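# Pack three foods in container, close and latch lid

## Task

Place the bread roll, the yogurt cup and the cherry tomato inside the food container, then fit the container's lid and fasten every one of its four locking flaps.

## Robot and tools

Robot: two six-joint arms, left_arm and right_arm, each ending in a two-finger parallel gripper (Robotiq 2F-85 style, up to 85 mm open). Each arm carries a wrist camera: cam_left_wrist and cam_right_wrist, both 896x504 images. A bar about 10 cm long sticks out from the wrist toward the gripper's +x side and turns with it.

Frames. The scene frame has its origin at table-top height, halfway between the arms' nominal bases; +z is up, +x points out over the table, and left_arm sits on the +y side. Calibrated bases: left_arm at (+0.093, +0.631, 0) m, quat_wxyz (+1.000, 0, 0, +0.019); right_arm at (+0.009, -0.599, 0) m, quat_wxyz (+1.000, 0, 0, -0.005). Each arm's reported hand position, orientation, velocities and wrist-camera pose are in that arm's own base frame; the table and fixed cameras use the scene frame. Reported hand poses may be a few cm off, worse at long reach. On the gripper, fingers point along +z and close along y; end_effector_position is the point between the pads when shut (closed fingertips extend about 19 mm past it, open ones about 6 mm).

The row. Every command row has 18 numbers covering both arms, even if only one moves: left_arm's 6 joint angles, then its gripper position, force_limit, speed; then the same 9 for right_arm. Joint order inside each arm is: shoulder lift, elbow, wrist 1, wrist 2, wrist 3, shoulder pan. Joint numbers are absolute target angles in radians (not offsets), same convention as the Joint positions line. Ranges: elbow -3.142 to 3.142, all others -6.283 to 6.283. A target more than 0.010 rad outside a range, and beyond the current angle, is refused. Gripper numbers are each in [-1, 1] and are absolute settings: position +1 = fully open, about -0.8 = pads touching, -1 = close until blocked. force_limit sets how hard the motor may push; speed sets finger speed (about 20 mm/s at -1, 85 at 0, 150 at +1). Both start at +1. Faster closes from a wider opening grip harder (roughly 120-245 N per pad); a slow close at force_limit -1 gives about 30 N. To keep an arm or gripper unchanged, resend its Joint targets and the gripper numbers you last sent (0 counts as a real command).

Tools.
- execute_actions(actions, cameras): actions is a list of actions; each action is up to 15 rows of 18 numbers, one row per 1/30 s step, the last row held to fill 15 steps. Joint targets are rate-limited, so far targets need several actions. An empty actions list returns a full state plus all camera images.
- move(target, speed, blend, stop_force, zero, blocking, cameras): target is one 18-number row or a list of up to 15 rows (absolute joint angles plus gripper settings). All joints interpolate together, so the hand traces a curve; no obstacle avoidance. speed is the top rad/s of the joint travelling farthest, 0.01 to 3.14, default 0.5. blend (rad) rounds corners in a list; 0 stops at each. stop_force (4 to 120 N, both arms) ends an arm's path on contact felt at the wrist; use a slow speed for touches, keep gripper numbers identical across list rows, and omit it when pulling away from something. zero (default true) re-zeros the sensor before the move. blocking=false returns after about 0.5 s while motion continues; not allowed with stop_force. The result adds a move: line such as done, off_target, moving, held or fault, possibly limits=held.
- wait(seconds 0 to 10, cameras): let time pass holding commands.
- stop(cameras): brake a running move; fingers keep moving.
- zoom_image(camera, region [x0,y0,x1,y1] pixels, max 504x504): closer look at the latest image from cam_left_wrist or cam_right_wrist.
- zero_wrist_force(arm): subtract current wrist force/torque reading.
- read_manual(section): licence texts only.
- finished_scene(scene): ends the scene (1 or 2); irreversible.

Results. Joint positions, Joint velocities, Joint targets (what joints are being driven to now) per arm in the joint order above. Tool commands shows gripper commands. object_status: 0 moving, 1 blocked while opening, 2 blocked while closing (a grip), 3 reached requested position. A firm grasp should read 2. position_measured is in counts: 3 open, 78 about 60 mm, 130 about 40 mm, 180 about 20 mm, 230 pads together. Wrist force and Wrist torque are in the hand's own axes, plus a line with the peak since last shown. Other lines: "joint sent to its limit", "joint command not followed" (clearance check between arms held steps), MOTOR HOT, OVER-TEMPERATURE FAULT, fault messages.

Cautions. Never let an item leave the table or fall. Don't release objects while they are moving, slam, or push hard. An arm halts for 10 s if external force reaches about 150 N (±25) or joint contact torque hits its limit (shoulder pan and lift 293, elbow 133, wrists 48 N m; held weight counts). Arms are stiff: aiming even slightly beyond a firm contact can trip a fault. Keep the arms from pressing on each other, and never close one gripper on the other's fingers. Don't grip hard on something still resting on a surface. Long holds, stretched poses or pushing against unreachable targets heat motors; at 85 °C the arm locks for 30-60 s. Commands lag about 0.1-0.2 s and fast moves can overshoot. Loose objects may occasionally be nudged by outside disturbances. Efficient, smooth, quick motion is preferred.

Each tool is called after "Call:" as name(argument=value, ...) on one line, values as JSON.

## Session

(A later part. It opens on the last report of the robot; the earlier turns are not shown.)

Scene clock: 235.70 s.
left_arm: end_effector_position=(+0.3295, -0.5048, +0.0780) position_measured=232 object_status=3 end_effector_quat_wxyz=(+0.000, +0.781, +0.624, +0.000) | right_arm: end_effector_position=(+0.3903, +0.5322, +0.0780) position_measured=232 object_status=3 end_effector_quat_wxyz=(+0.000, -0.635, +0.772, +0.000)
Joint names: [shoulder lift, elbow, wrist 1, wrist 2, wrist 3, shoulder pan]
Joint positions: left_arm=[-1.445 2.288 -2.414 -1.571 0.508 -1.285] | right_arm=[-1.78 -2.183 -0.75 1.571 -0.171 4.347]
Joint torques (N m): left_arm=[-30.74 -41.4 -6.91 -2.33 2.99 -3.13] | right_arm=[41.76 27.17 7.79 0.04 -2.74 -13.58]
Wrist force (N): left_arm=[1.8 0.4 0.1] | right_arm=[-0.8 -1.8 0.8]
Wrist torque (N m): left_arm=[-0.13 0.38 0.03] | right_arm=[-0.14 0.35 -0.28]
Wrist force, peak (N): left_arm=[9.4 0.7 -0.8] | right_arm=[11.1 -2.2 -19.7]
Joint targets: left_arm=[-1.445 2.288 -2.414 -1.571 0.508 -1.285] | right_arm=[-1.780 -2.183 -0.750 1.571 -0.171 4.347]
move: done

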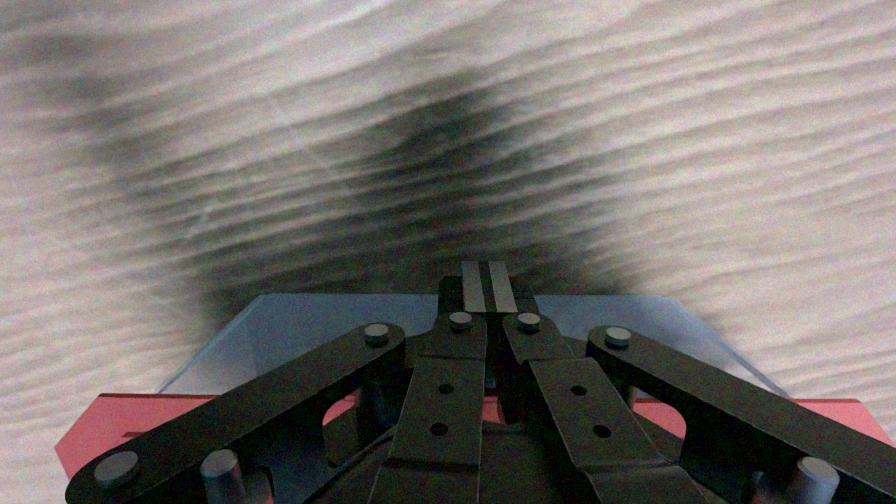

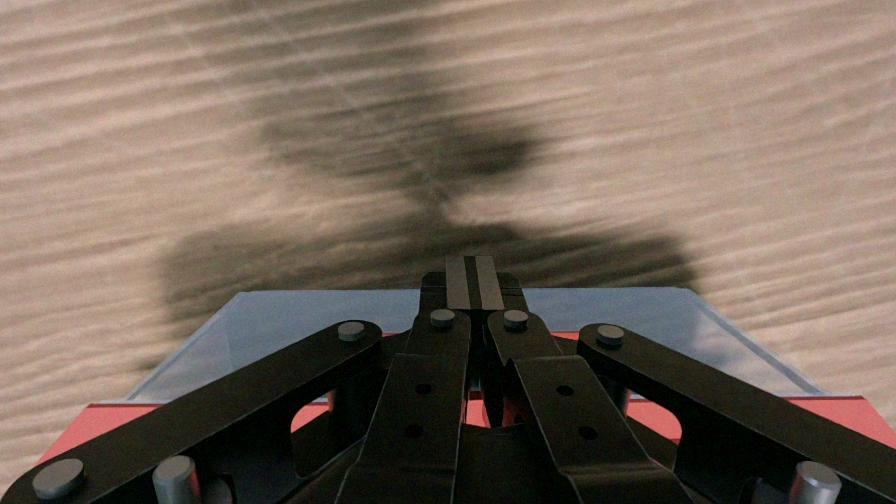

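Now press inward together.

Call:
move(target=[-1.4366,2.2777,-2.4121,-1.571,0.5010,-1.2923,-1,-1,0,-1.7897,-2.1692,-0.7531,1.571,-0.1694,4.3486,-1,-1,0], speed=0.02, stop_force=40, cameras=["all"])

Scene clock: 237.43 s.
left_arm: end_effector_position=(+0.3284, -0.5093, +0.0779) position_measured=232 object_status=3 end_effector_quat_wxyz=(+0.000, +0.781, +0.624, +0.000) | right_arm: end_effector_position=(+0.3912, +0.5367, +0.0779) position_measured=232 object_status=3 end_effector_quat_wxyz=(+0.000, -0.635, +0.772, +0.000)
Joint names: [shoulder lift, elbow, wrist 1, wrist 2, wrist 3, shoulder pan]
Joint positions: left_arm=[-1.44 2.282 -2.413 -1.571 0.504 -1.289] | right_arm=[-1.786 -2.175 -0.752 1.571 -0.17 4.348]
Joint torques (N m): left_arm=[-53.66 -48.81 -15.39 -8.98 3.48 -4.18] | right_arm=[65.26 52.45 18.15 2.46 -1.35 -1.03]
Wrist force (N): left_arm=[41.6 1.6 -3.5] | right_arm=[40.3 -3.2 -7.6]
Wrist torque (N m): left_arm=[-0.18 0.57 0.11] | right_arm=[-0.08 0.96 -0.43]
Wrist force, peak (N): left_arm=[51.4 2.2 -6.5] | right_arm=[49.7 -2.2 -13.8]
Joint targets: left_arm=[-1.440 2.282 -2.413 -1.571 0.504 -1.289] | right_arm=[-1.786 -2.175 -0.752 1.571 -0.170 4.348]
move: contact (left_arm, right_arm)

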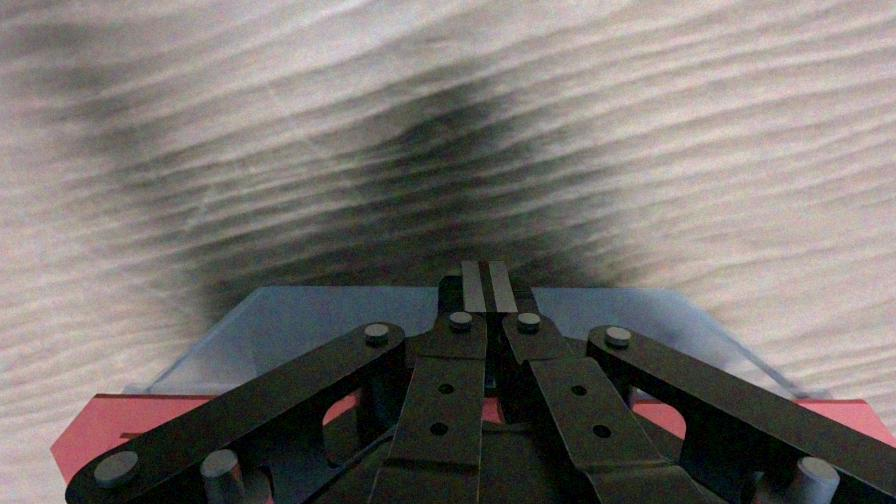

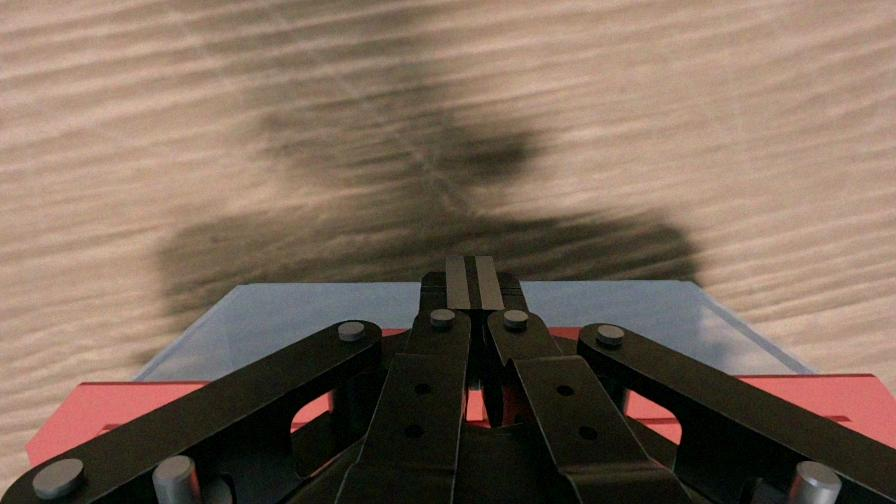

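Call:
move(target=[[-1.4449,2.2877,-2.4138,-1.571,0.5079,-1.2854,-1,-1,0,-1.7796,-2.1828,-0.7496,1.571,-0.1714,4.3466,-1,-1,0],[-1.5254,2.2384,-2.2840,-1.571,0.5045,-1.2888,-1,-1,0,-1.7078,-2.1351,-0.8691,1.571,-0.1705,4.3475,-1,-1,0],[-1.7201,2.0826,-1.9335,-1.571,0.5125,-1.2808,0.8,-1,0,-1.5775,-1.9395,-1.1950,1.571,-0.1610,4.3570,0.8,-1,0]], speed=[0.03,0.1,0.3], blend=[0,0.02,0], cameras=["all"])

Call:
zoom_image(camera="cam_right_wrist", region=[260, 110, 660, 430])

Call:
zoom_image(camera="cam_left_wrist", region=[280, 150, 660, 440])

Scene clock: 242.57 s.
left_arm: end_effector_position=(+0.3279, -0.4899, +0.3000) position_measured=28 object_status=0 end_effector_quat_wxyz=(+0.000, +0.781, +0.624, +0.000) | right_arm: end_effector_position=(+0.3914, +0.5543, +0.2999) position_measured=28 object_status=0 end_effector_quat_wxyz=(+0.000, -0.635, +0.772, +0.000)
Joint names: [shoulder lift, elbow, wrist 1, wrist 2, wrist 3, shoulder pan]
Joint positions: left_arm=[-1.72 2.083 -1.933 -1.571 0.513 -1.281] | right_arm=[-1.577 -1.939 -1.195 1.571 -0.161 4.357]
Joint torques (N m): left_arm=[-41.87 -54.12 -0.81 2.77 3.38 17.19] | right_arm=[59.88 60.39 0.75 -0.74 2.07 16.39]
Wrist force (N): left_arm=[0.5 0.3 0.2] | right_arm=[-1.7 -0.9 0.5]
Wrist torque (N m): left_arm=[-0.17 0.36 0.03] | right_arm=[0.02 0.45 -0.45]
Wrist force, peak (N): left_arm=[42.0 1.9 -3.5] | right_arm=[40.2 -3.0 -7.6]
Joint targets: left_arm=[-1.720 2.083 -1.933 -1.571 0.512 -1.281] | right_arm=[-1.577 -1.939 -1.195 1.571 -0.161 4.357]
move: done

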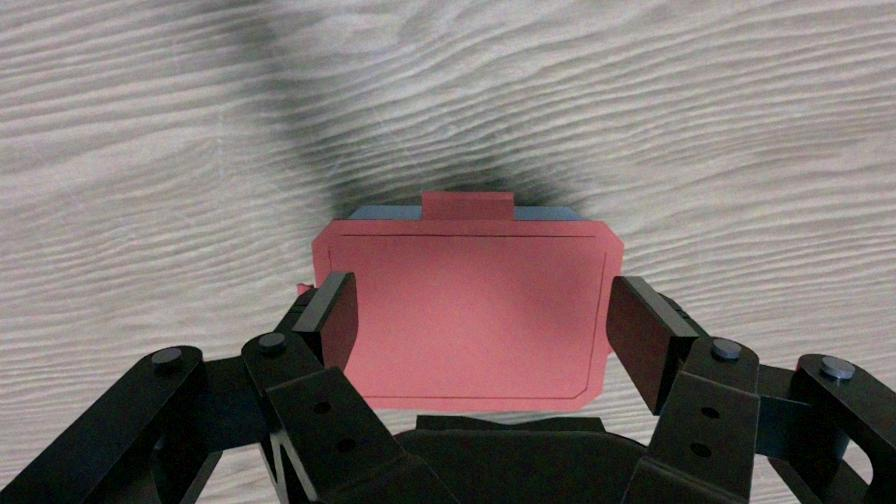

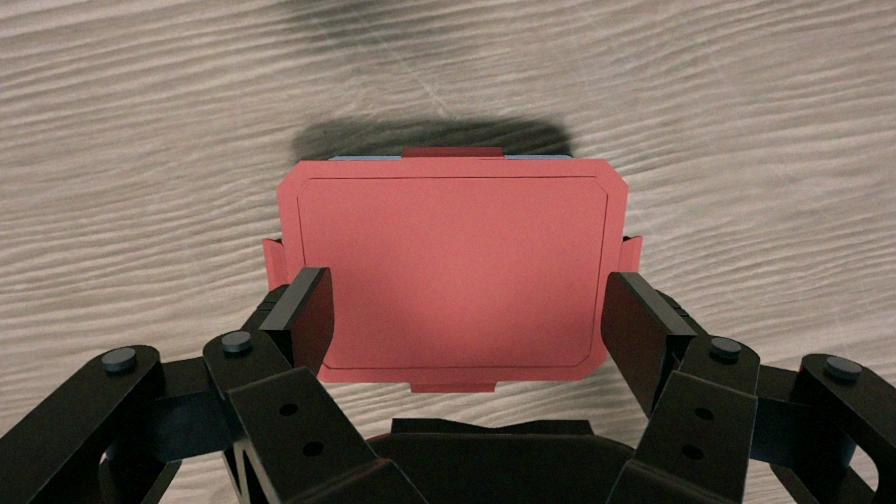

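Scaled by 1.260 from the camera's 896x504 image, which has a finer 1280x720 frame.

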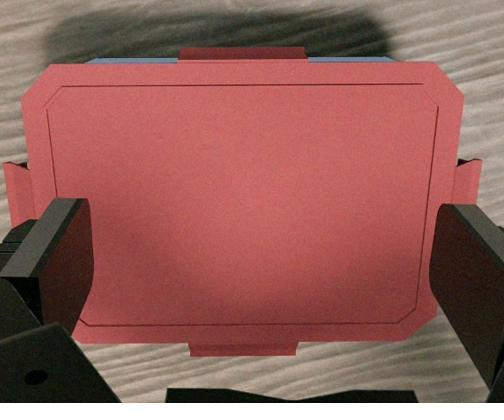

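Scaled by 1.326 from the camera's 896x504 image, which has a finer 1280x720 frame.

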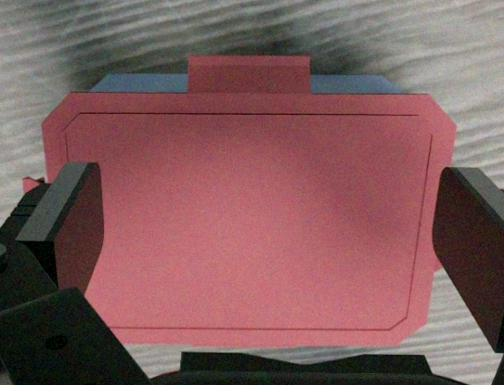

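Call:
move(target=[[-1.5254,2.2384,-2.2840,-1.571,0.5045,-1.2888,-1,-1,0,-1.7078,-2.1351,-0.8691,1.571,-0.1714,4.3466,-1,-1,0],[-1.4870,2.2606,-2.3446,-1.571,0.5045,-1.2888,-1,-1,0,-1.7796,-2.1828,-0.7496,1.571,-0.1714,4.3466,-1,-1,0]], speed=[0.3,0.08], stop_force=20)

Call:
move(target=[-1.4870,2.2606,-2.3446,-1.571,0.5045,-1.2888,-1,-1,0,-1.7897,-2.1692,-0.7531,1.571,-0.1694,4.3486,-1,-1,0], speed=0.02, stop_force=12)

Scene clock: 246.87 s.
left_arm: end_effector_position=(+0.3286, -0.5087, +0.1080) position_measured=232 object_status=3 end_effector_quat_wxyz=(+0.000, +0.781, +0.624, +0.000) | right_arm: end_effector_position=(+0.3903, +0.5322, +0.0780) position_measured=232 object_status=3 end_effector_quat_wxyz=(+0.000, -0.635, +0.772, +0.000)
Joint names: [shoulder lift, elbow, wrist 1, wrist 2, wrist 3, shoulder pan]
Joint positions: left_arm=[-1.487 2.261 -2.345 -1.571 0.504 -1.289] | right_arm=[-1.78 -2.183 -0.75 1.571 -0.171 4.347]
Joint torques (N m): left_arm=[-27.61 -27.95 -6.57 3.15 -3.01 -16.9] | right_arm=[40.4 25.96 7.44 -0.41 -2.5 -14.89]
Wrist force (N): left_arm=[0.2 0.8 0.2] | right_arm=[-1.4 -0.6 1.2]
Wrist torque (N m): left_arm=[-0.09 0.41 0.15] | right_arm=[0.08 0.42 -0.29]
Wrist force, peak (N): left_arm=[0.7 0.3 -2.0] | right_arm=[-2.2 -1.4 -2.6]
Joint targets: left_arm=[-1.487 2.261 -2.345 -1.571 0.504 -1.289] | right_arm=[-1.780 -2.183 -0.750 1.571 -0.171 4.347]
move: done

Scene clock: 248.60 s.
left_arm: end_effector_position=(+0.3286, -0.5087, +0.1080) position_measured=232 object_status=3 end_effector_quat_wxyz=(+0.000, +0.781, +0.624, +0.000) | right_arm: end_effector_position=(+0.3917, +0.5394, +0.0780) position_measured=232 object_status=3 end_effector_quat_wxyz=(+0.000, -0.635, +0.772, +0.000)
Joint names: [shoulder lift, elbow, wrist 1, wrist 2, wrist 3, shoulder pan]
Joint positions: left_arm=[-1.487 2.261 -2.345 -1.571 0.505 -1.289] | right_arm=[-1.789 -2.17 -0.753 1.571 -0.17 4.348]
Joint torques (N m): left_arm=[-25.14 -41.44 -6.69 -4.42 -3.24 -13.36] | right_arm=[72.14 33.97 10.9 -0.16 -0.91 3.77]
Wrist force (N): left_arm=[11.6 0.4 -6.3] | right_arm=[9.8 -1.7 -0.1]
Wrist torque (N m): left_arm=[-0.16 0.59 0.14] | right_arm=[0.02 0.64 -0.43]
Wrist force, peak (N): left_arm=[11.9 0.4 -6.2] | right_arm=[13.2 -1.0 -1.0]
Joint targets: left_arm=[-1.487 2.261 -2.345 -1.571 0.504 -1.289] | right_arm=[-1.789 -2.170 -0.753 1.571 -0.170 4.348]
move: contact (right_arm)

Call:
move(target=[-1.4456,2.2805,-2.4059,-1.571,0.5045,-1.2888,-1,-1,0,-1.789,-2.170,-0.753,1.571,-0.170,4.348,-1,-1,0], speed=0.03, stop_force=50, cameras=["all"])

Scene clock: 251.57 s.
left_arm: end_effector_position=(+0.3287, -0.5089, +0.1057) position_measured=232 object_status=3 end_effector_quat_wxyz=(+0.000, +0.781, +0.624, +0.000) | right_arm: end_effector_position=(+0.3920, +0.5393, +0.0781) position_measured=232 object_status=3 end_effector_quat_wxyz=(+0.000, -0.635, +0.772, +0.000)
Joint names: [shoulder lift, elbow, wrist 1, wrist 2, wrist 3, shoulder pan]
Joint positions: left_arm=[-1.483 2.262 -2.35 -1.571 0.505 -1.289] | right_arm=[-1.789 -2.17 -0.753 1.571 -0.17 4.348]
Joint torques (N m): left_arm=[-23.59 -34.19 -2.31 -4.69 -3.07 -12.83] | right_arm=[67.35 65.92 8.35 -0.4 -2.57 -7.41]
Wrist force (N): left_arm=[33.5 -1.5 -52.3] | right_arm=[22.1 3.3 -1.0]
Wrist torque (N m): left_arm=[-0.07 0.52 0.17] | right_arm=[-0.03 0.87 -0.42]
Wrist force, peak (N): left_arm=[48.7 -9.0 -80.2] | right_arm=[22.4 3.4 -1.0]
Joint targets: left_arm=[-1.483 2.262 -2.350 -1.571 0.505 -1.289] | right_arm=[-1.789 -2.170 -0.753 1.571 -0.170 4.348]
move: contact (left_arm); left_arm: the wrist 1 is farthest, 0.056 rad from its target

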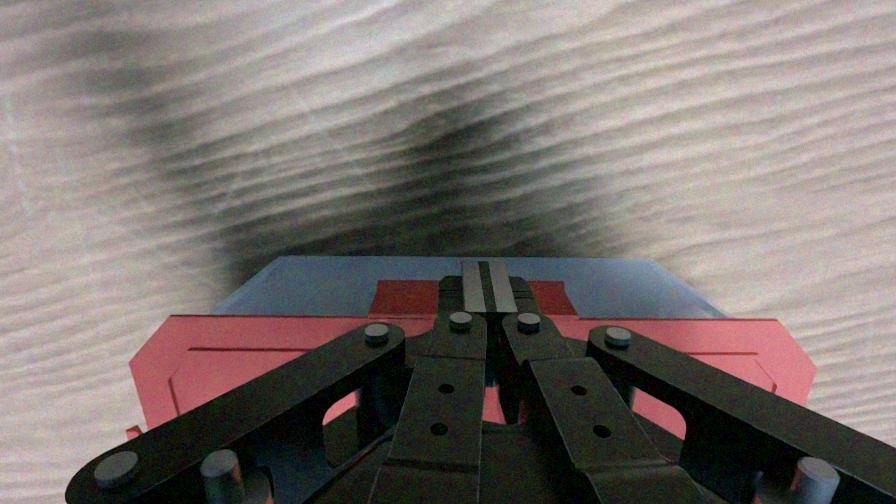

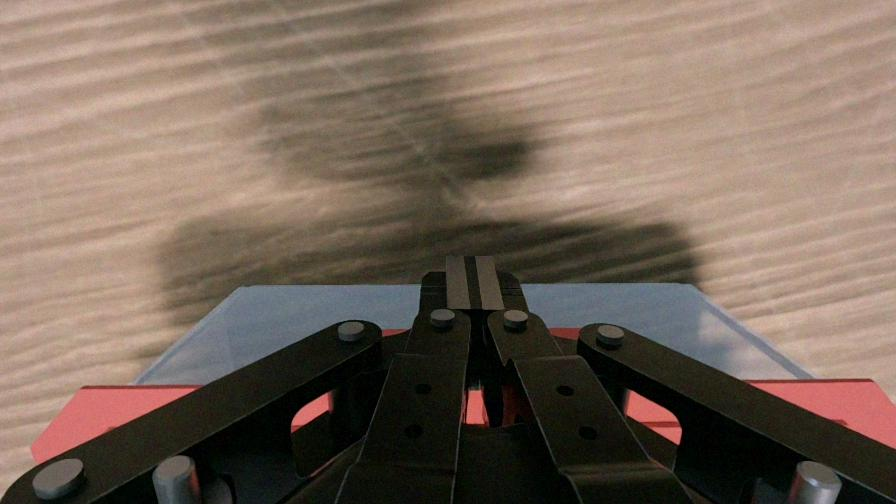

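Call:
move(target=[-1.5254,2.2384,-2.2840,-1.571,0.5045,-1.2888,-1,-1,0,-1.789,-2.170,-0.753,1.571,-0.170,4.348,-1,-1,0], speed=0.15, cameras=["all"])

Scene clock: 253.47 s.
left_arm: end_effector_position=(+0.3286, -0.5087, +0.1349) position_measured=232 object_status=3 end_effector_quat_wxyz=(+0.000, +0.781, +0.624, +0.000) | right_arm: end_effector_position=(+0.3920, +0.5393, +0.0781) position_measured=232 object_status=3 end_effector_quat_wxyz=(+0.000, -0.635, +0.772, +0.000)
Joint names: [shoulder lift, elbow, wrist 1, wrist 2, wrist 3, shoulder pan]
Joint positions: left_arm=[-1.525 2.238 -2.284 -1.571 0.505 -1.289] | right_arm=[-1.789 -2.17 -0.753 1.571 -0.17 4.348]
Joint torques (N m): left_arm=[-49.61 -45.41 -0.35 2.93 -2.9 -15.9] | right_arm=[67.77 26.76 6.49 -0.61 -2.2 6.64]
Wrist force (N): left_arm=[0.3 0.0 0.0] | right_arm=[-1.1 -0.1 1.4]
Wrist torque (N m): left_arm=[-0.22 0.39 0.14] | right_arm=[0.15 0.37 -0.35]
Wrist force, peak (N): left_arm=[33.8 -1.6 -52.8] | right_arm=[22.9 3.5 -1.4]
Joint targets: left_arm=[-1.525 2.238 -2.284 -1.571 0.504 -1.289] | right_arm=[-1.789 -2.170 -0.753 1.571 -0.170 4.348]
move: done

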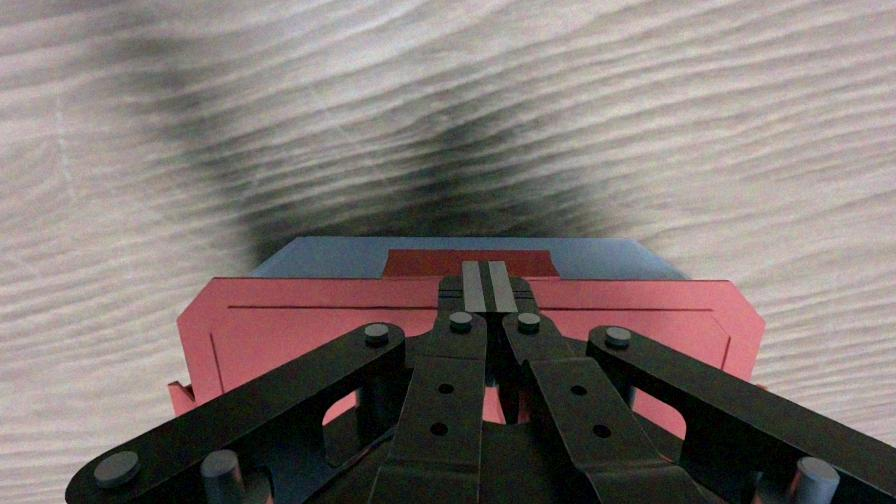

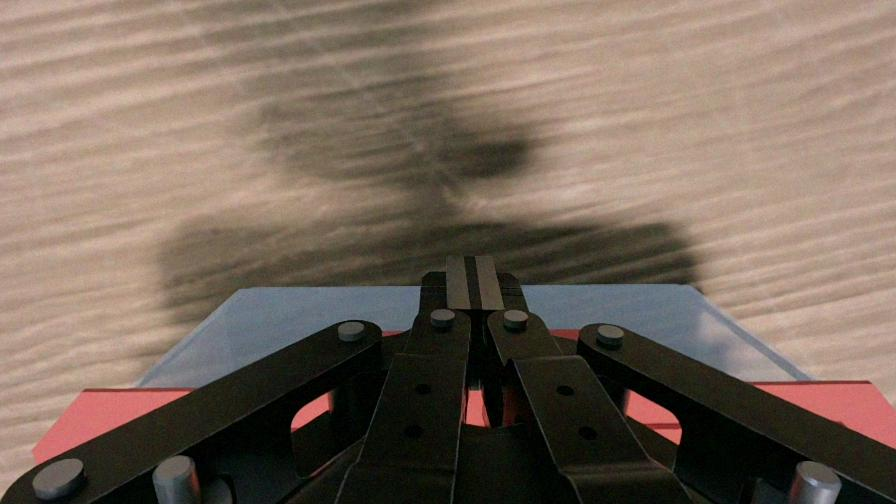

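Call:
move(target=[[-1.5330,2.2445,-2.2825,-1.571,0.5096,-1.2837,-1,-1,0,-1.789,-2.170,-0.753,1.571,-0.170,4.348,-1,-1,0],[-1.4936,2.2680,-2.3454,-1.571,0.5096,-1.2837,-1,-1,0,-1.789,-2.170,-0.753,1.571,-0.170,4.348,-1,-1,0],[-1.4577,2.2855,-2.3988,-1.571,0.5096,-1.2837,-1,-1,0,-1.789,-2.170,-0.753,1.571,-0.170,4.348,-1,-1,0]], speed=[0.1,0.05,0.02], stop_force=30, cameras=["all"])

Scene clock: 258.70 s.
left_arm: end_effector_position=(+0.3300, -0.5028, +0.0847) position_measured=232 object_status=3 end_effector_quat_wxyz=(+0.000, +0.781, +0.624, +0.000) | right_arm: end_effector_position=(+0.3920, +0.5393, +0.0781) position_measured=232 object_status=3 end_effector_quat_wxyz=(+0.000, -0.635, +0.772, +0.000)
Joint names: [shoulder lift, elbow, wrist 1, wrist 2, wrist 3, shoulder pan]
Joint positions: left_arm=[-1.458 2.285 -2.399 -1.571 0.51 -1.284] | right_arm=[-1.789 -2.17 -0.753 1.571 -0.17 4.348]
Joint torques (N m): left_arm=[-27.78 -26.71 -6.84 2.91 3.1 17.46] | right_arm=[60.46 27.59 1.22 -0.41 -2.77 17.94]
Wrist force (N): left_arm=[0.4 0.1 0.3] | right_arm=[-1.6 -0.5 0.7]
Wrist torque (N m): left_arm=[-0.20 0.37 0.03] | right_arm=[0.08 0.48 -0.35]
Wrist force, peak (N): left_arm=[0.8 0.8 -0.1] | right_arm=[-1.7 -0.1 1.6]
Joint targets: left_arm=[-1.458 2.285 -2.399 -1.571 0.510 -1.284] | right_arm=[-1.789 -2.170 -0.753 1.571 -0.170 4.348]
move: done

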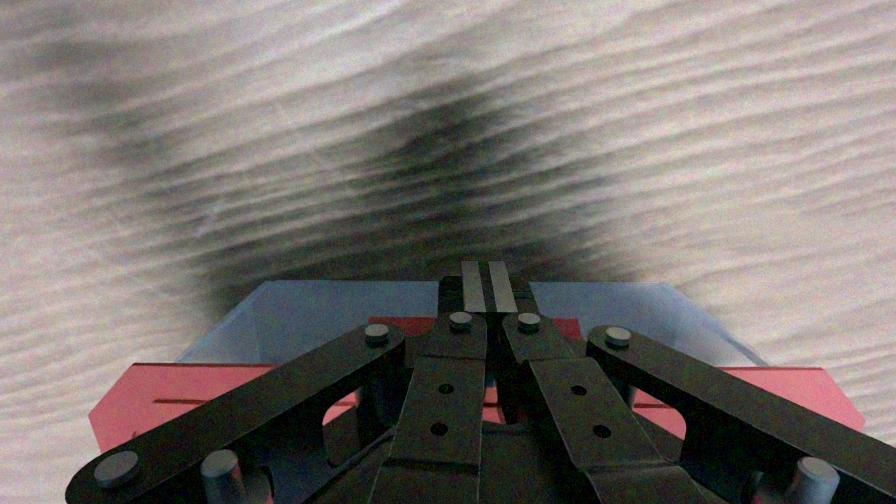

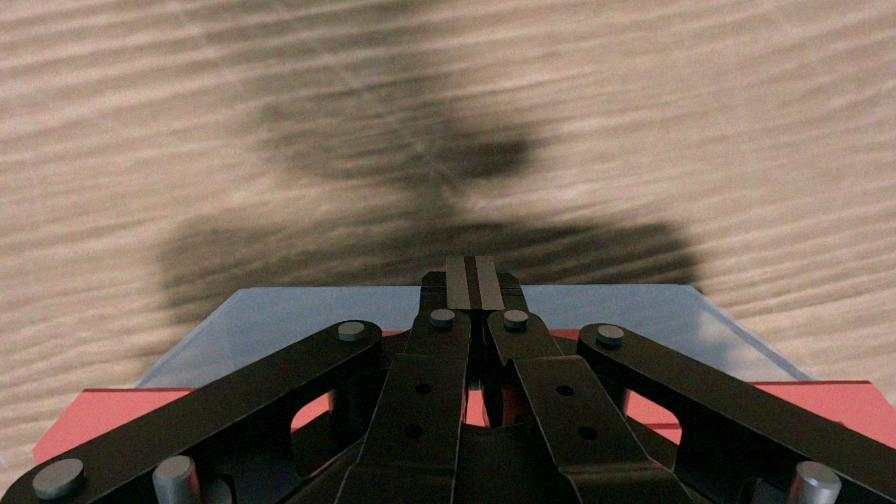

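Call:
move(target=[[-1.4470,2.2902,-2.4142,-1.571,0.5096,-1.2837,-1,-1,0,-1.789,-2.170,-0.753,1.571,-0.170,4.348,-1,-1,0],[-1.4324,2.2728,-2.4114,-1.571,0.4976,-1.2957,-1,-1,0,-1.789,-2.170,-0.753,1.571,-0.170,4.348,-1,-1,0]], speed=[0.05,0.015], stop_force=40, cameras=["all"])

Call:
move(target=[-1.4470,2.2902,-2.4142,-1.571,0.5096,-1.2837,-1,-1,0,-1.7796,-2.1828,-0.7496,1.571,-0.1714,4.3466,-1,-1,0], speed=0.05, cameras=["all"])

Scene clock: 260.77 s.
left_arm: end_effector_position=(+0.3292, -0.5062, +0.0779) position_measured=232 object_status=3 end_effector_quat_wxyz=(+0.000, +0.781, +0.624, +0.000) | right_arm: end_effector_position=(+0.3920, +0.5393, +0.0781) position_measured=232 object_status=3 end_effector_quat_wxyz=(+0.000, -0.635, +0.772, +0.000)
Joint names: [shoulder lift, elbow, wrist 1, wrist 2, wrist 3, shoulder pan]
Joint positions: left_arm=[-1.443 2.286 -2.413 -1.571 0.506 -1.287] | right_arm=[-1.789 -2.17 -0.753 1.571 -0.17 4.348]
Joint torques (N m): left_arm=[-51.67 -41.83 -13.35 -4.92 2.92 -0.16] | right_arm=[58.54 71.69 17.79 1.63 -2.66 18.52]
Wrist force (N): left_arm=[32.8 0.4 -8.6] | right_arm=[36.2 -0.8 -6.9]
Wrist torque (N m): left_arm=[-0.09 0.77 0.12] | right_arm=[0.07 1.06 -0.38]
Wrist force, peak (N): left_arm=[44.1 0.2 -11.9] | right_arm=[37.0 -0.6 -8.6]
Joint targets: left_arm=[-1.443 2.286 -2.413 -1.571 0.506 -1.287] | right_arm=[-1.789 -2.170 -0.753 1.571 -0.170 4.348]
move: contact (left_arm); path passed 1 of 2 targets; left_arm: the elbow is farthest, 0.013 rad from its target

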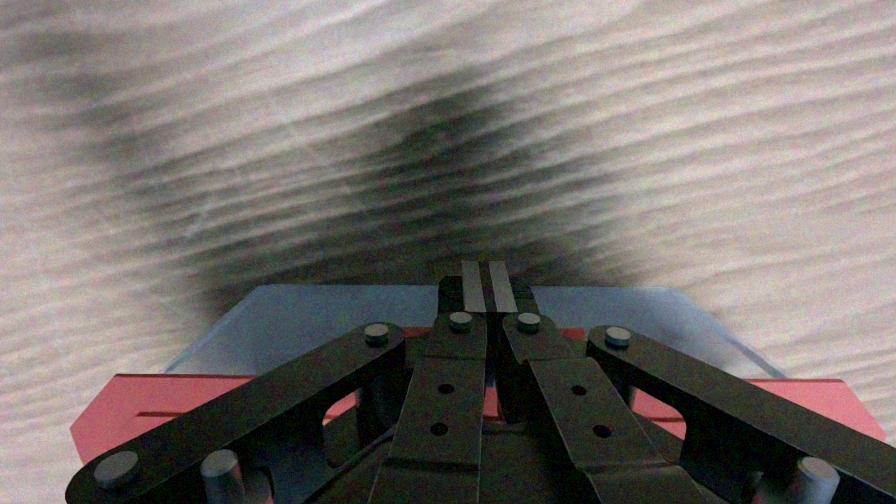

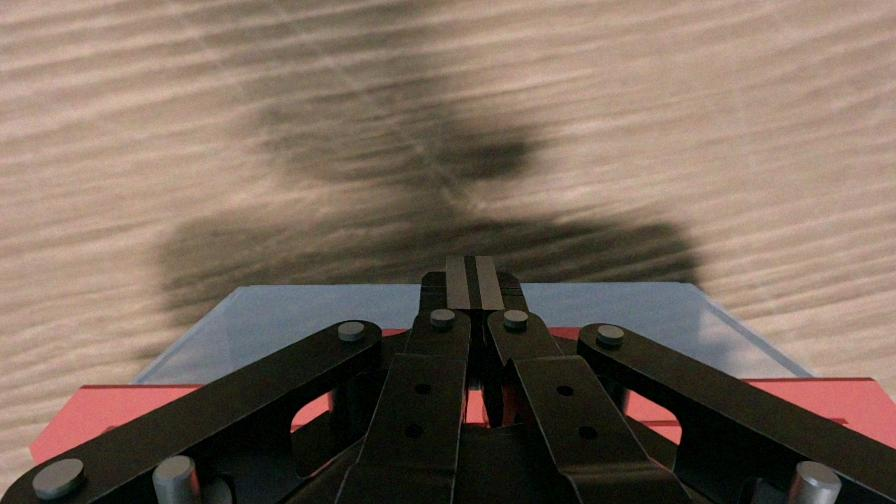

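Scene clock: 261.53 s.
left_arm: end_effector_position=(+0.3300, -0.5029, +0.0780) position_measured=232 object_status=3 end_effector_quat_wxyz=(+0.000, +0.781, +0.624, +0.000) | right_arm: end_effector_position=(+0.3903, +0.5323, +0.0780) position_measured=232 object_status=3 end_effector_quat_wxyz=(+0.000, -0.635, +0.772, +0.000)
Joint names: [shoulder lift, elbow, wrist 1, wrist 2, wrist 3, shoulder pan]
Joint positions: left_arm=[-1.447 2.29 -2.414 -1.571 0.51 -1.284] | right_arm=[-1.78 -2.183 -0.75 1.571 -0.171 4.347]
Joint torques (N m): left_arm=[-49.34 -25.98 -6.64 -2 2.89 16.62] | right_arm=[69.54 27.82 8.11 1.52 -2.31 -12.59]
Wrist force (N): left_arm=[0.2 0.3 0.5] | right_arm=[-1.2 -1.2 1.1]
Wrist torque (N m): left_arm=[-0.17 0.40 0.03] | right_arm=[-0.03 0.41 -0.28]
Wrist force, peak (N): left_arm=[33.2 0.3 -8.7] | right_arm=[36.1 -0.3 -7.2]
Joint targets: left_arm=[-1.447 2.290 -2.414 -1.571 0.510 -1.284] | right_arm=[-1.780 -2.183 -0.750 1.571 -0.171 4.347]
move: done

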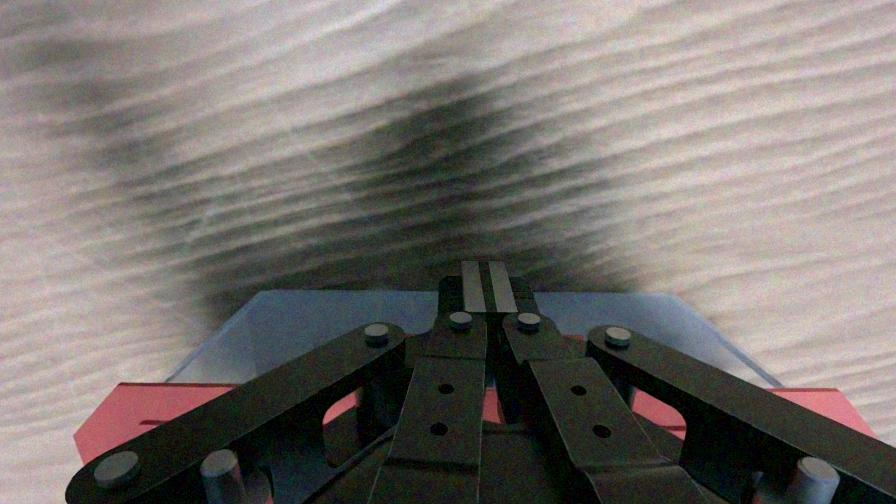

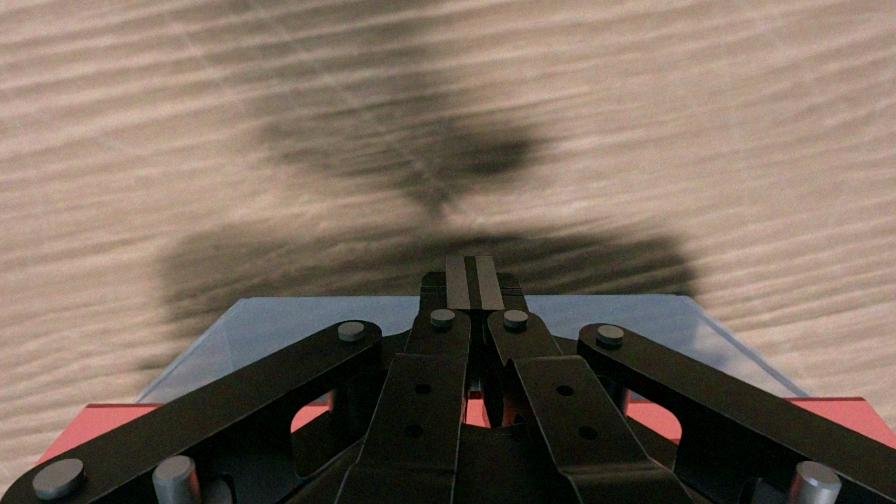

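Call:
move(target=[[-1.5330,2.2445,-2.2825,-1.571,0.5096,-1.2837,-1,-1,0,-1.7078,-2.1440,-0.8600,1.571,-0.1714,4.3466,-1,-1,0],[-1.7201,2.0826,-1.9335,-1.571,0.5125,-1.2808,-1,-1,0,-1.5775,-1.9395,-1.1950,1.571,-0.1610,4.3570,-1,-1,0]], blend=[0.05,0], cameras=["all"])

Scene clock: 263.27 s.
left_arm: end_effector_position=(+0.3279, -0.4899, +0.2999) position_measured=232 object_status=3 end_effector_quat_wxyz=(+0.000, +0.781, +0.624, +0.000) | right_arm: end_effector_position=(+0.3914, +0.5543, +0.2998) position_measured=232 object_status=3 end_effector_quat_wxyz=(+0.000, -0.635, +0.772, +0.000)
Joint names: [shoulder lift, elbow, wrist 1, wrist 2, wrist 3, shoulder pan]
Joint positions: left_arm=[-1.72 2.083 -1.934 -1.571 0.512 -1.281] | right_arm=[-1.578 -1.94 -1.195 1.571 -0.161 4.357]
Joint torques (N m): left_arm=[-39.45 -52.51 -1.14 1.52 3.19 17.74] | right_arm=[59.25 58.89 0.78 1.58 2.14 20.32]
Wrist force (N): left_arm=[0.4 0.3 0.6] | right_arm=[-1.8 -1.2 0.1]
Wrist torque (N m): left_arm=[-0.18 0.37 0.03] | right_arm=[-0.02 0.48 -0.45]
Wrist force, peak (N): left_arm=[0.0 0.3 2.5] | right_arm=[-0.9 -0.9 3.5]
Joint targets: left_arm=[-1.720 2.083 -1.933 -1.571 0.512 -1.281] | right_arm=[-1.577 -1.939 -1.195 1.571 -0.161 4.357]
move: done

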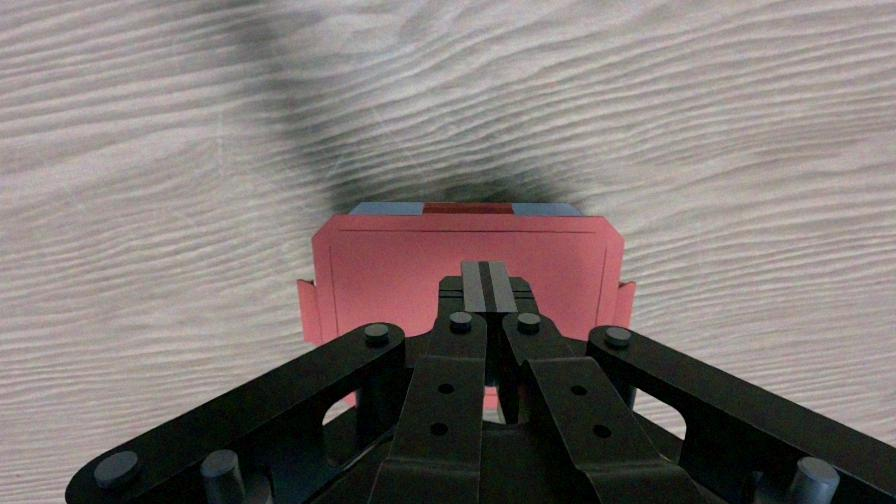

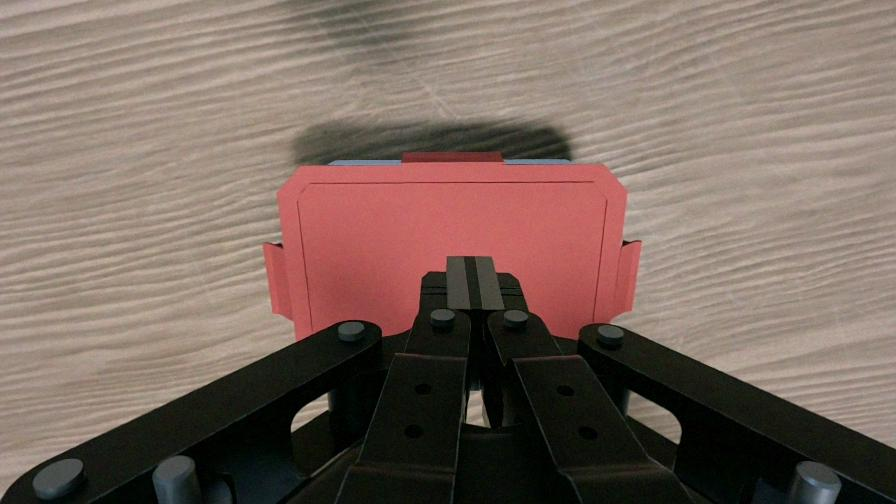

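Call:
move(target=[-1.3610,1.9054,-2.1154,-1.571,2.1825,-1.1925,-1,-1,0,-1.7095,-1.9922,-1.0103,1.571,1.6075,4.5545,-1,-1,0], cameras=["all"])

Scene clock: 266.97 s.
left_arm: end_effector_position=(+0.3930, -0.5765, +0.2446) position_measured=232 object_status=3 end_effector_quat_wxyz=(+0.000, +0.985, +0.172, +0.000) | right_arm: end_effector_position=(+0.3253, +0.6205, +0.2375) position_measured=232 object_status=3 end_effector_quat_wxyz=(+0.000, -0.196, +0.981, +0.000)
Joint names: [shoulder lift, elbow, wrist 1, wrist 2, wrist 3, shoulder pan]
Joint positions: left_arm=[-1.492 1.97 -2.049 -1.571 1.572 -1.225] | right_arm=[-1.66 -1.973 -1.079 1.571 0.944 4.481]
Joint torques (N m): left_arm=[-58.41 -36.91 -0.95 2.55 -3.38 -17.35] | right_arm=[66.47 57.59 1.22 1.05 -2.42 -15.33]
Wrist force (N): left_arm=[0.5 0.9 0.4] | right_arm=[-1.1 -0.7 1.2]
Wrist torque (N m): left_arm=[-0.10 0.36 0.14] | right_arm=[0.02 0.38 -0.26]
Wrist force, peak (N): left_arm=[0.8 2.6 2.9] | right_arm=[0.6 1.2 3.4]
Joint targets: left_arm=[-1.492 1.970 -2.049 -1.571 1.572 -1.225] | right_arm=[-1.660 -1.972 -1.079 1.571 0.944 4.481]
move: held (left_arm, right_arm; a check stopped the path); limits=held; left_arm: the wrist 3 is farthest, 0.611 rad from its target; right_arm: the wrist 3 is farthest, 0.663 rad from its target
joint command not followed: on one or more control steps a check withheld the commanded joint targets of the left arm, and it was not sent them on those steps.
cause: the commanded joint targets, or the way to them, would bring a part of the robot too close to another arm (a part of this arm just beyond the elbow and a part of the right arm just beyond the wrist 2, at the place that arm was heading or pushing toward when its own hold began).
joint command not followed: on one or more control steps a check withheld the commanded joint targets of the right arm, and it was not sent them on those steps.
cause: the commanded joint targets, or the way to them, would bring a part of the robot too close to another arm (a part of this arm just beyond the wrist 2 and a part of the left arm just beyond the elbow, along the way the arms are being sent, or toward where that arm still pushes).

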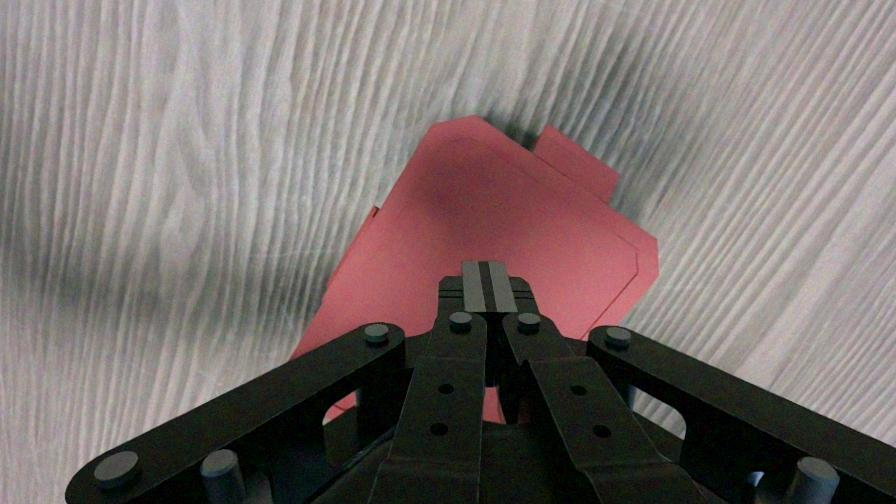

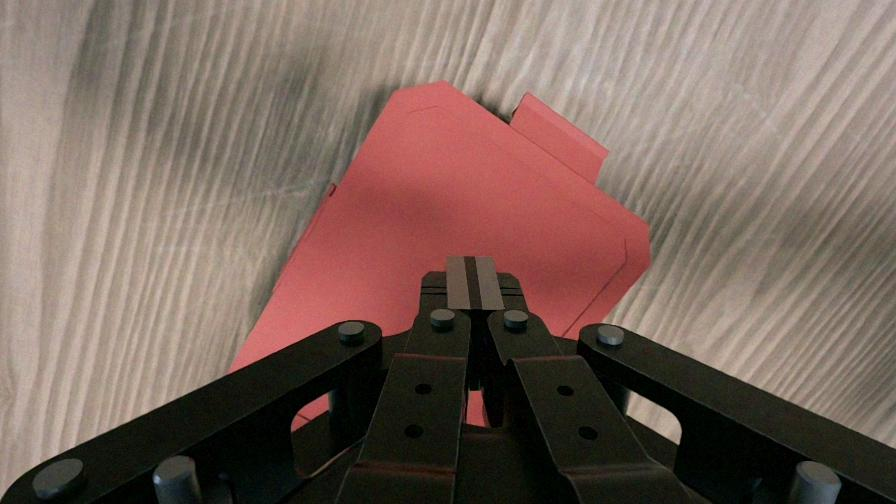

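Call:
move(target=[[-1.492,1.970,-2.049,-1.571,1.572,-1.225,-1,-1,0,-1.5775,-1.9395,-1.1950,1.571,-0.1610,4.3570,-1,-1,0],[-1.3610,1.9054,-2.1154,-1.571,2.1825,-1.1925,-1,-1,0,-1.5775,-1.9395,-1.1950,1.571,-0.1610,4.3570,-1,-1,0]], blend=[0.05,0], cameras=["all"])

Scene clock: 274.77 s.
left_arm: end_effector_position=(+0.4338, -0.6201, +0.2001) position_measured=232 object_status=3 end_effector_quat_wxyz=(+0.000, +0.993, -0.116, +0.000) | right_arm: end_effector_position=(+0.3914, +0.5543, +0.2999) position_measured=232 object_status=3 end_effector_quat_wxyz=(+0.000, -0.635, +0.772, +0.000)
Joint names: [shoulder lift, elbow, wrist 1, wrist 2, wrist 3, shoulder pan]
Joint positions: left_arm=[-1.361 1.905 -2.115 -1.571 2.182 -1.193] | right_arm=[-1.577 -1.939 -1.195 1.571 -0.161 4.357]
Joint torques (N m): left_arm=[-43.3 -50.31 -6.69 2.71 3.11 16.18] | right_arm=[61.98 58.61 1.21 0.22 -2.31 -13.86]
Wrist force (N): left_arm=[0.5 0.1 0.4] | right_arm=[-1.2 -1.3 0.1]
Wrist torque (N m): left_arm=[-0.23 0.37 0.02] | right_arm=[-0.02 0.37 -0.33]
Wrist force, peak (N): left_arm=[1.2 0.6 0.9] | right_arm=[-1.0 -1.5 2.0]
Joint targets: left_arm=[-1.361 1.905 -2.115 -1.571 2.183 -1.192] | right_arm=[-1.577 -1.940 -1.195 1.571 -0.161 4.357]
move: done

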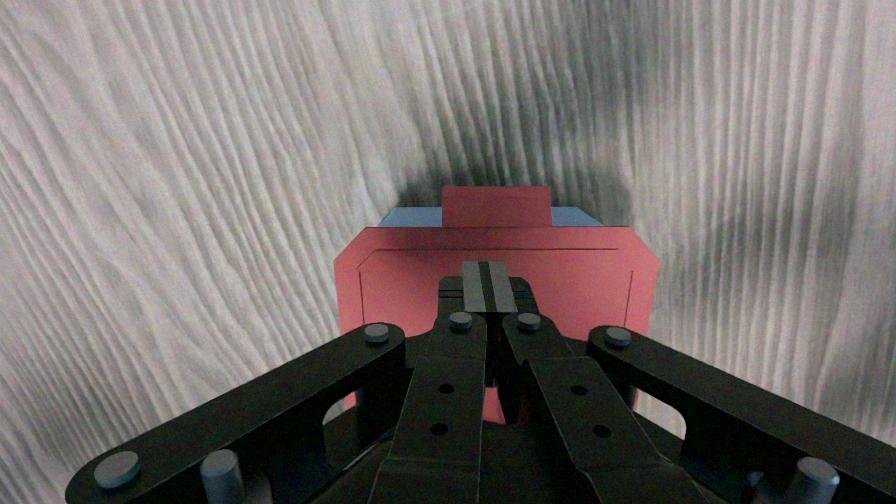

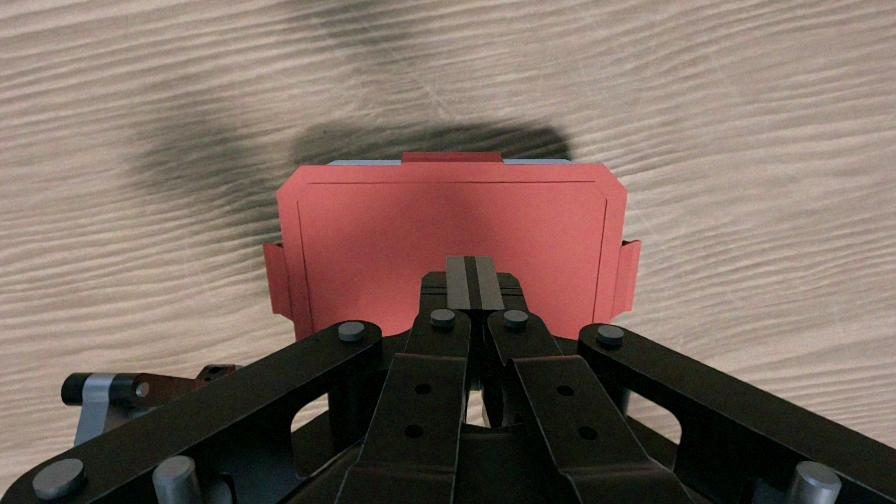

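Call:
move(target=[[-1.2558,1.9470,-2.2622,-1.571,2.1813,-1.1941,-1,-1,0,-1.5775,-1.9395,-1.1950,1.571,-0.1610,4.3570,-1,-1,0],[-1.2235,1.9646,-2.3121,-1.571,2.1813,-1.1941,-1,-1,0,-1.5775,-1.9395,-1.1950,1.571,-0.1610,4.3570,-1,-1,0]], speed=[0.15,0.02], stop_force=32, cameras=["all"])

Scene clock: 279.53 s.
left_arm: end_effector_position=(+0.4378, -0.6335, +0.0871) position_measured=232 object_status=3 end_effector_quat_wxyz=(+0.000, +0.993, -0.117, +0.000) | right_arm: end_effector_position=(+0.3914, +0.5543, +0.2999) position_measured=232 object_status=3 end_effector_quat_wxyz=(+0.000, -0.635, +0.772, +0.000)
Joint names: [shoulder lift, elbow, wrist 1, wrist 2, wrist 3, shoulder pan]
Joint positions: left_arm=[-1.224 1.965 -2.312 -1.571 2.181 -1.194] | right_arm=[-1.577 -1.939 -1.195 1.571 -0.161 4.357]
Joint torques (N m): left_arm=[-45.23 -27.08 -6.33 2.62 -2.87 -16.55] | right_arm=[62.39 58.89 1.03 -0.99 -2.26 -12.72]
Wrist force (N): left_arm=[2.2 0.6 -3.3] | right_arm=[-1.5 -1.3 0.3]
Wrist torque (N m): left_arm=[-0.16 0.40 0.13] | right_arm=[-0.03 0.43 -0.33]
Wrist force, peak (N): left_arm=[2.6 0.1 -3.5] | right_arm=[-2.2 -1.6 0.3]
Joint targets: left_arm=[-1.224 1.965 -2.312 -1.571 2.181 -1.194] | right_arm=[-1.577 -1.940 -1.195 1.571 -0.161 4.357]
move: done

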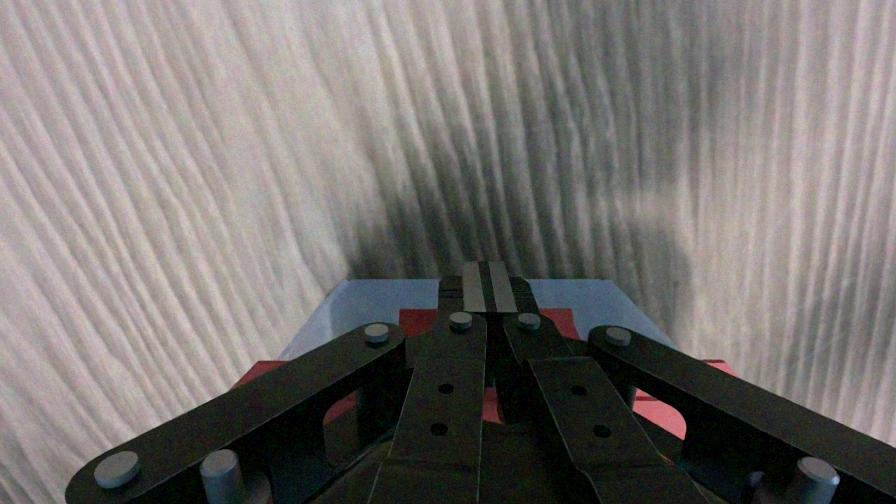

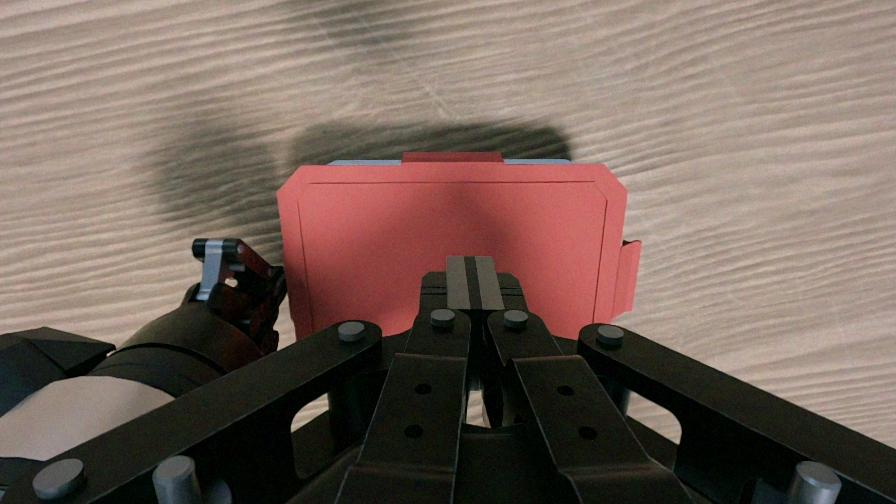

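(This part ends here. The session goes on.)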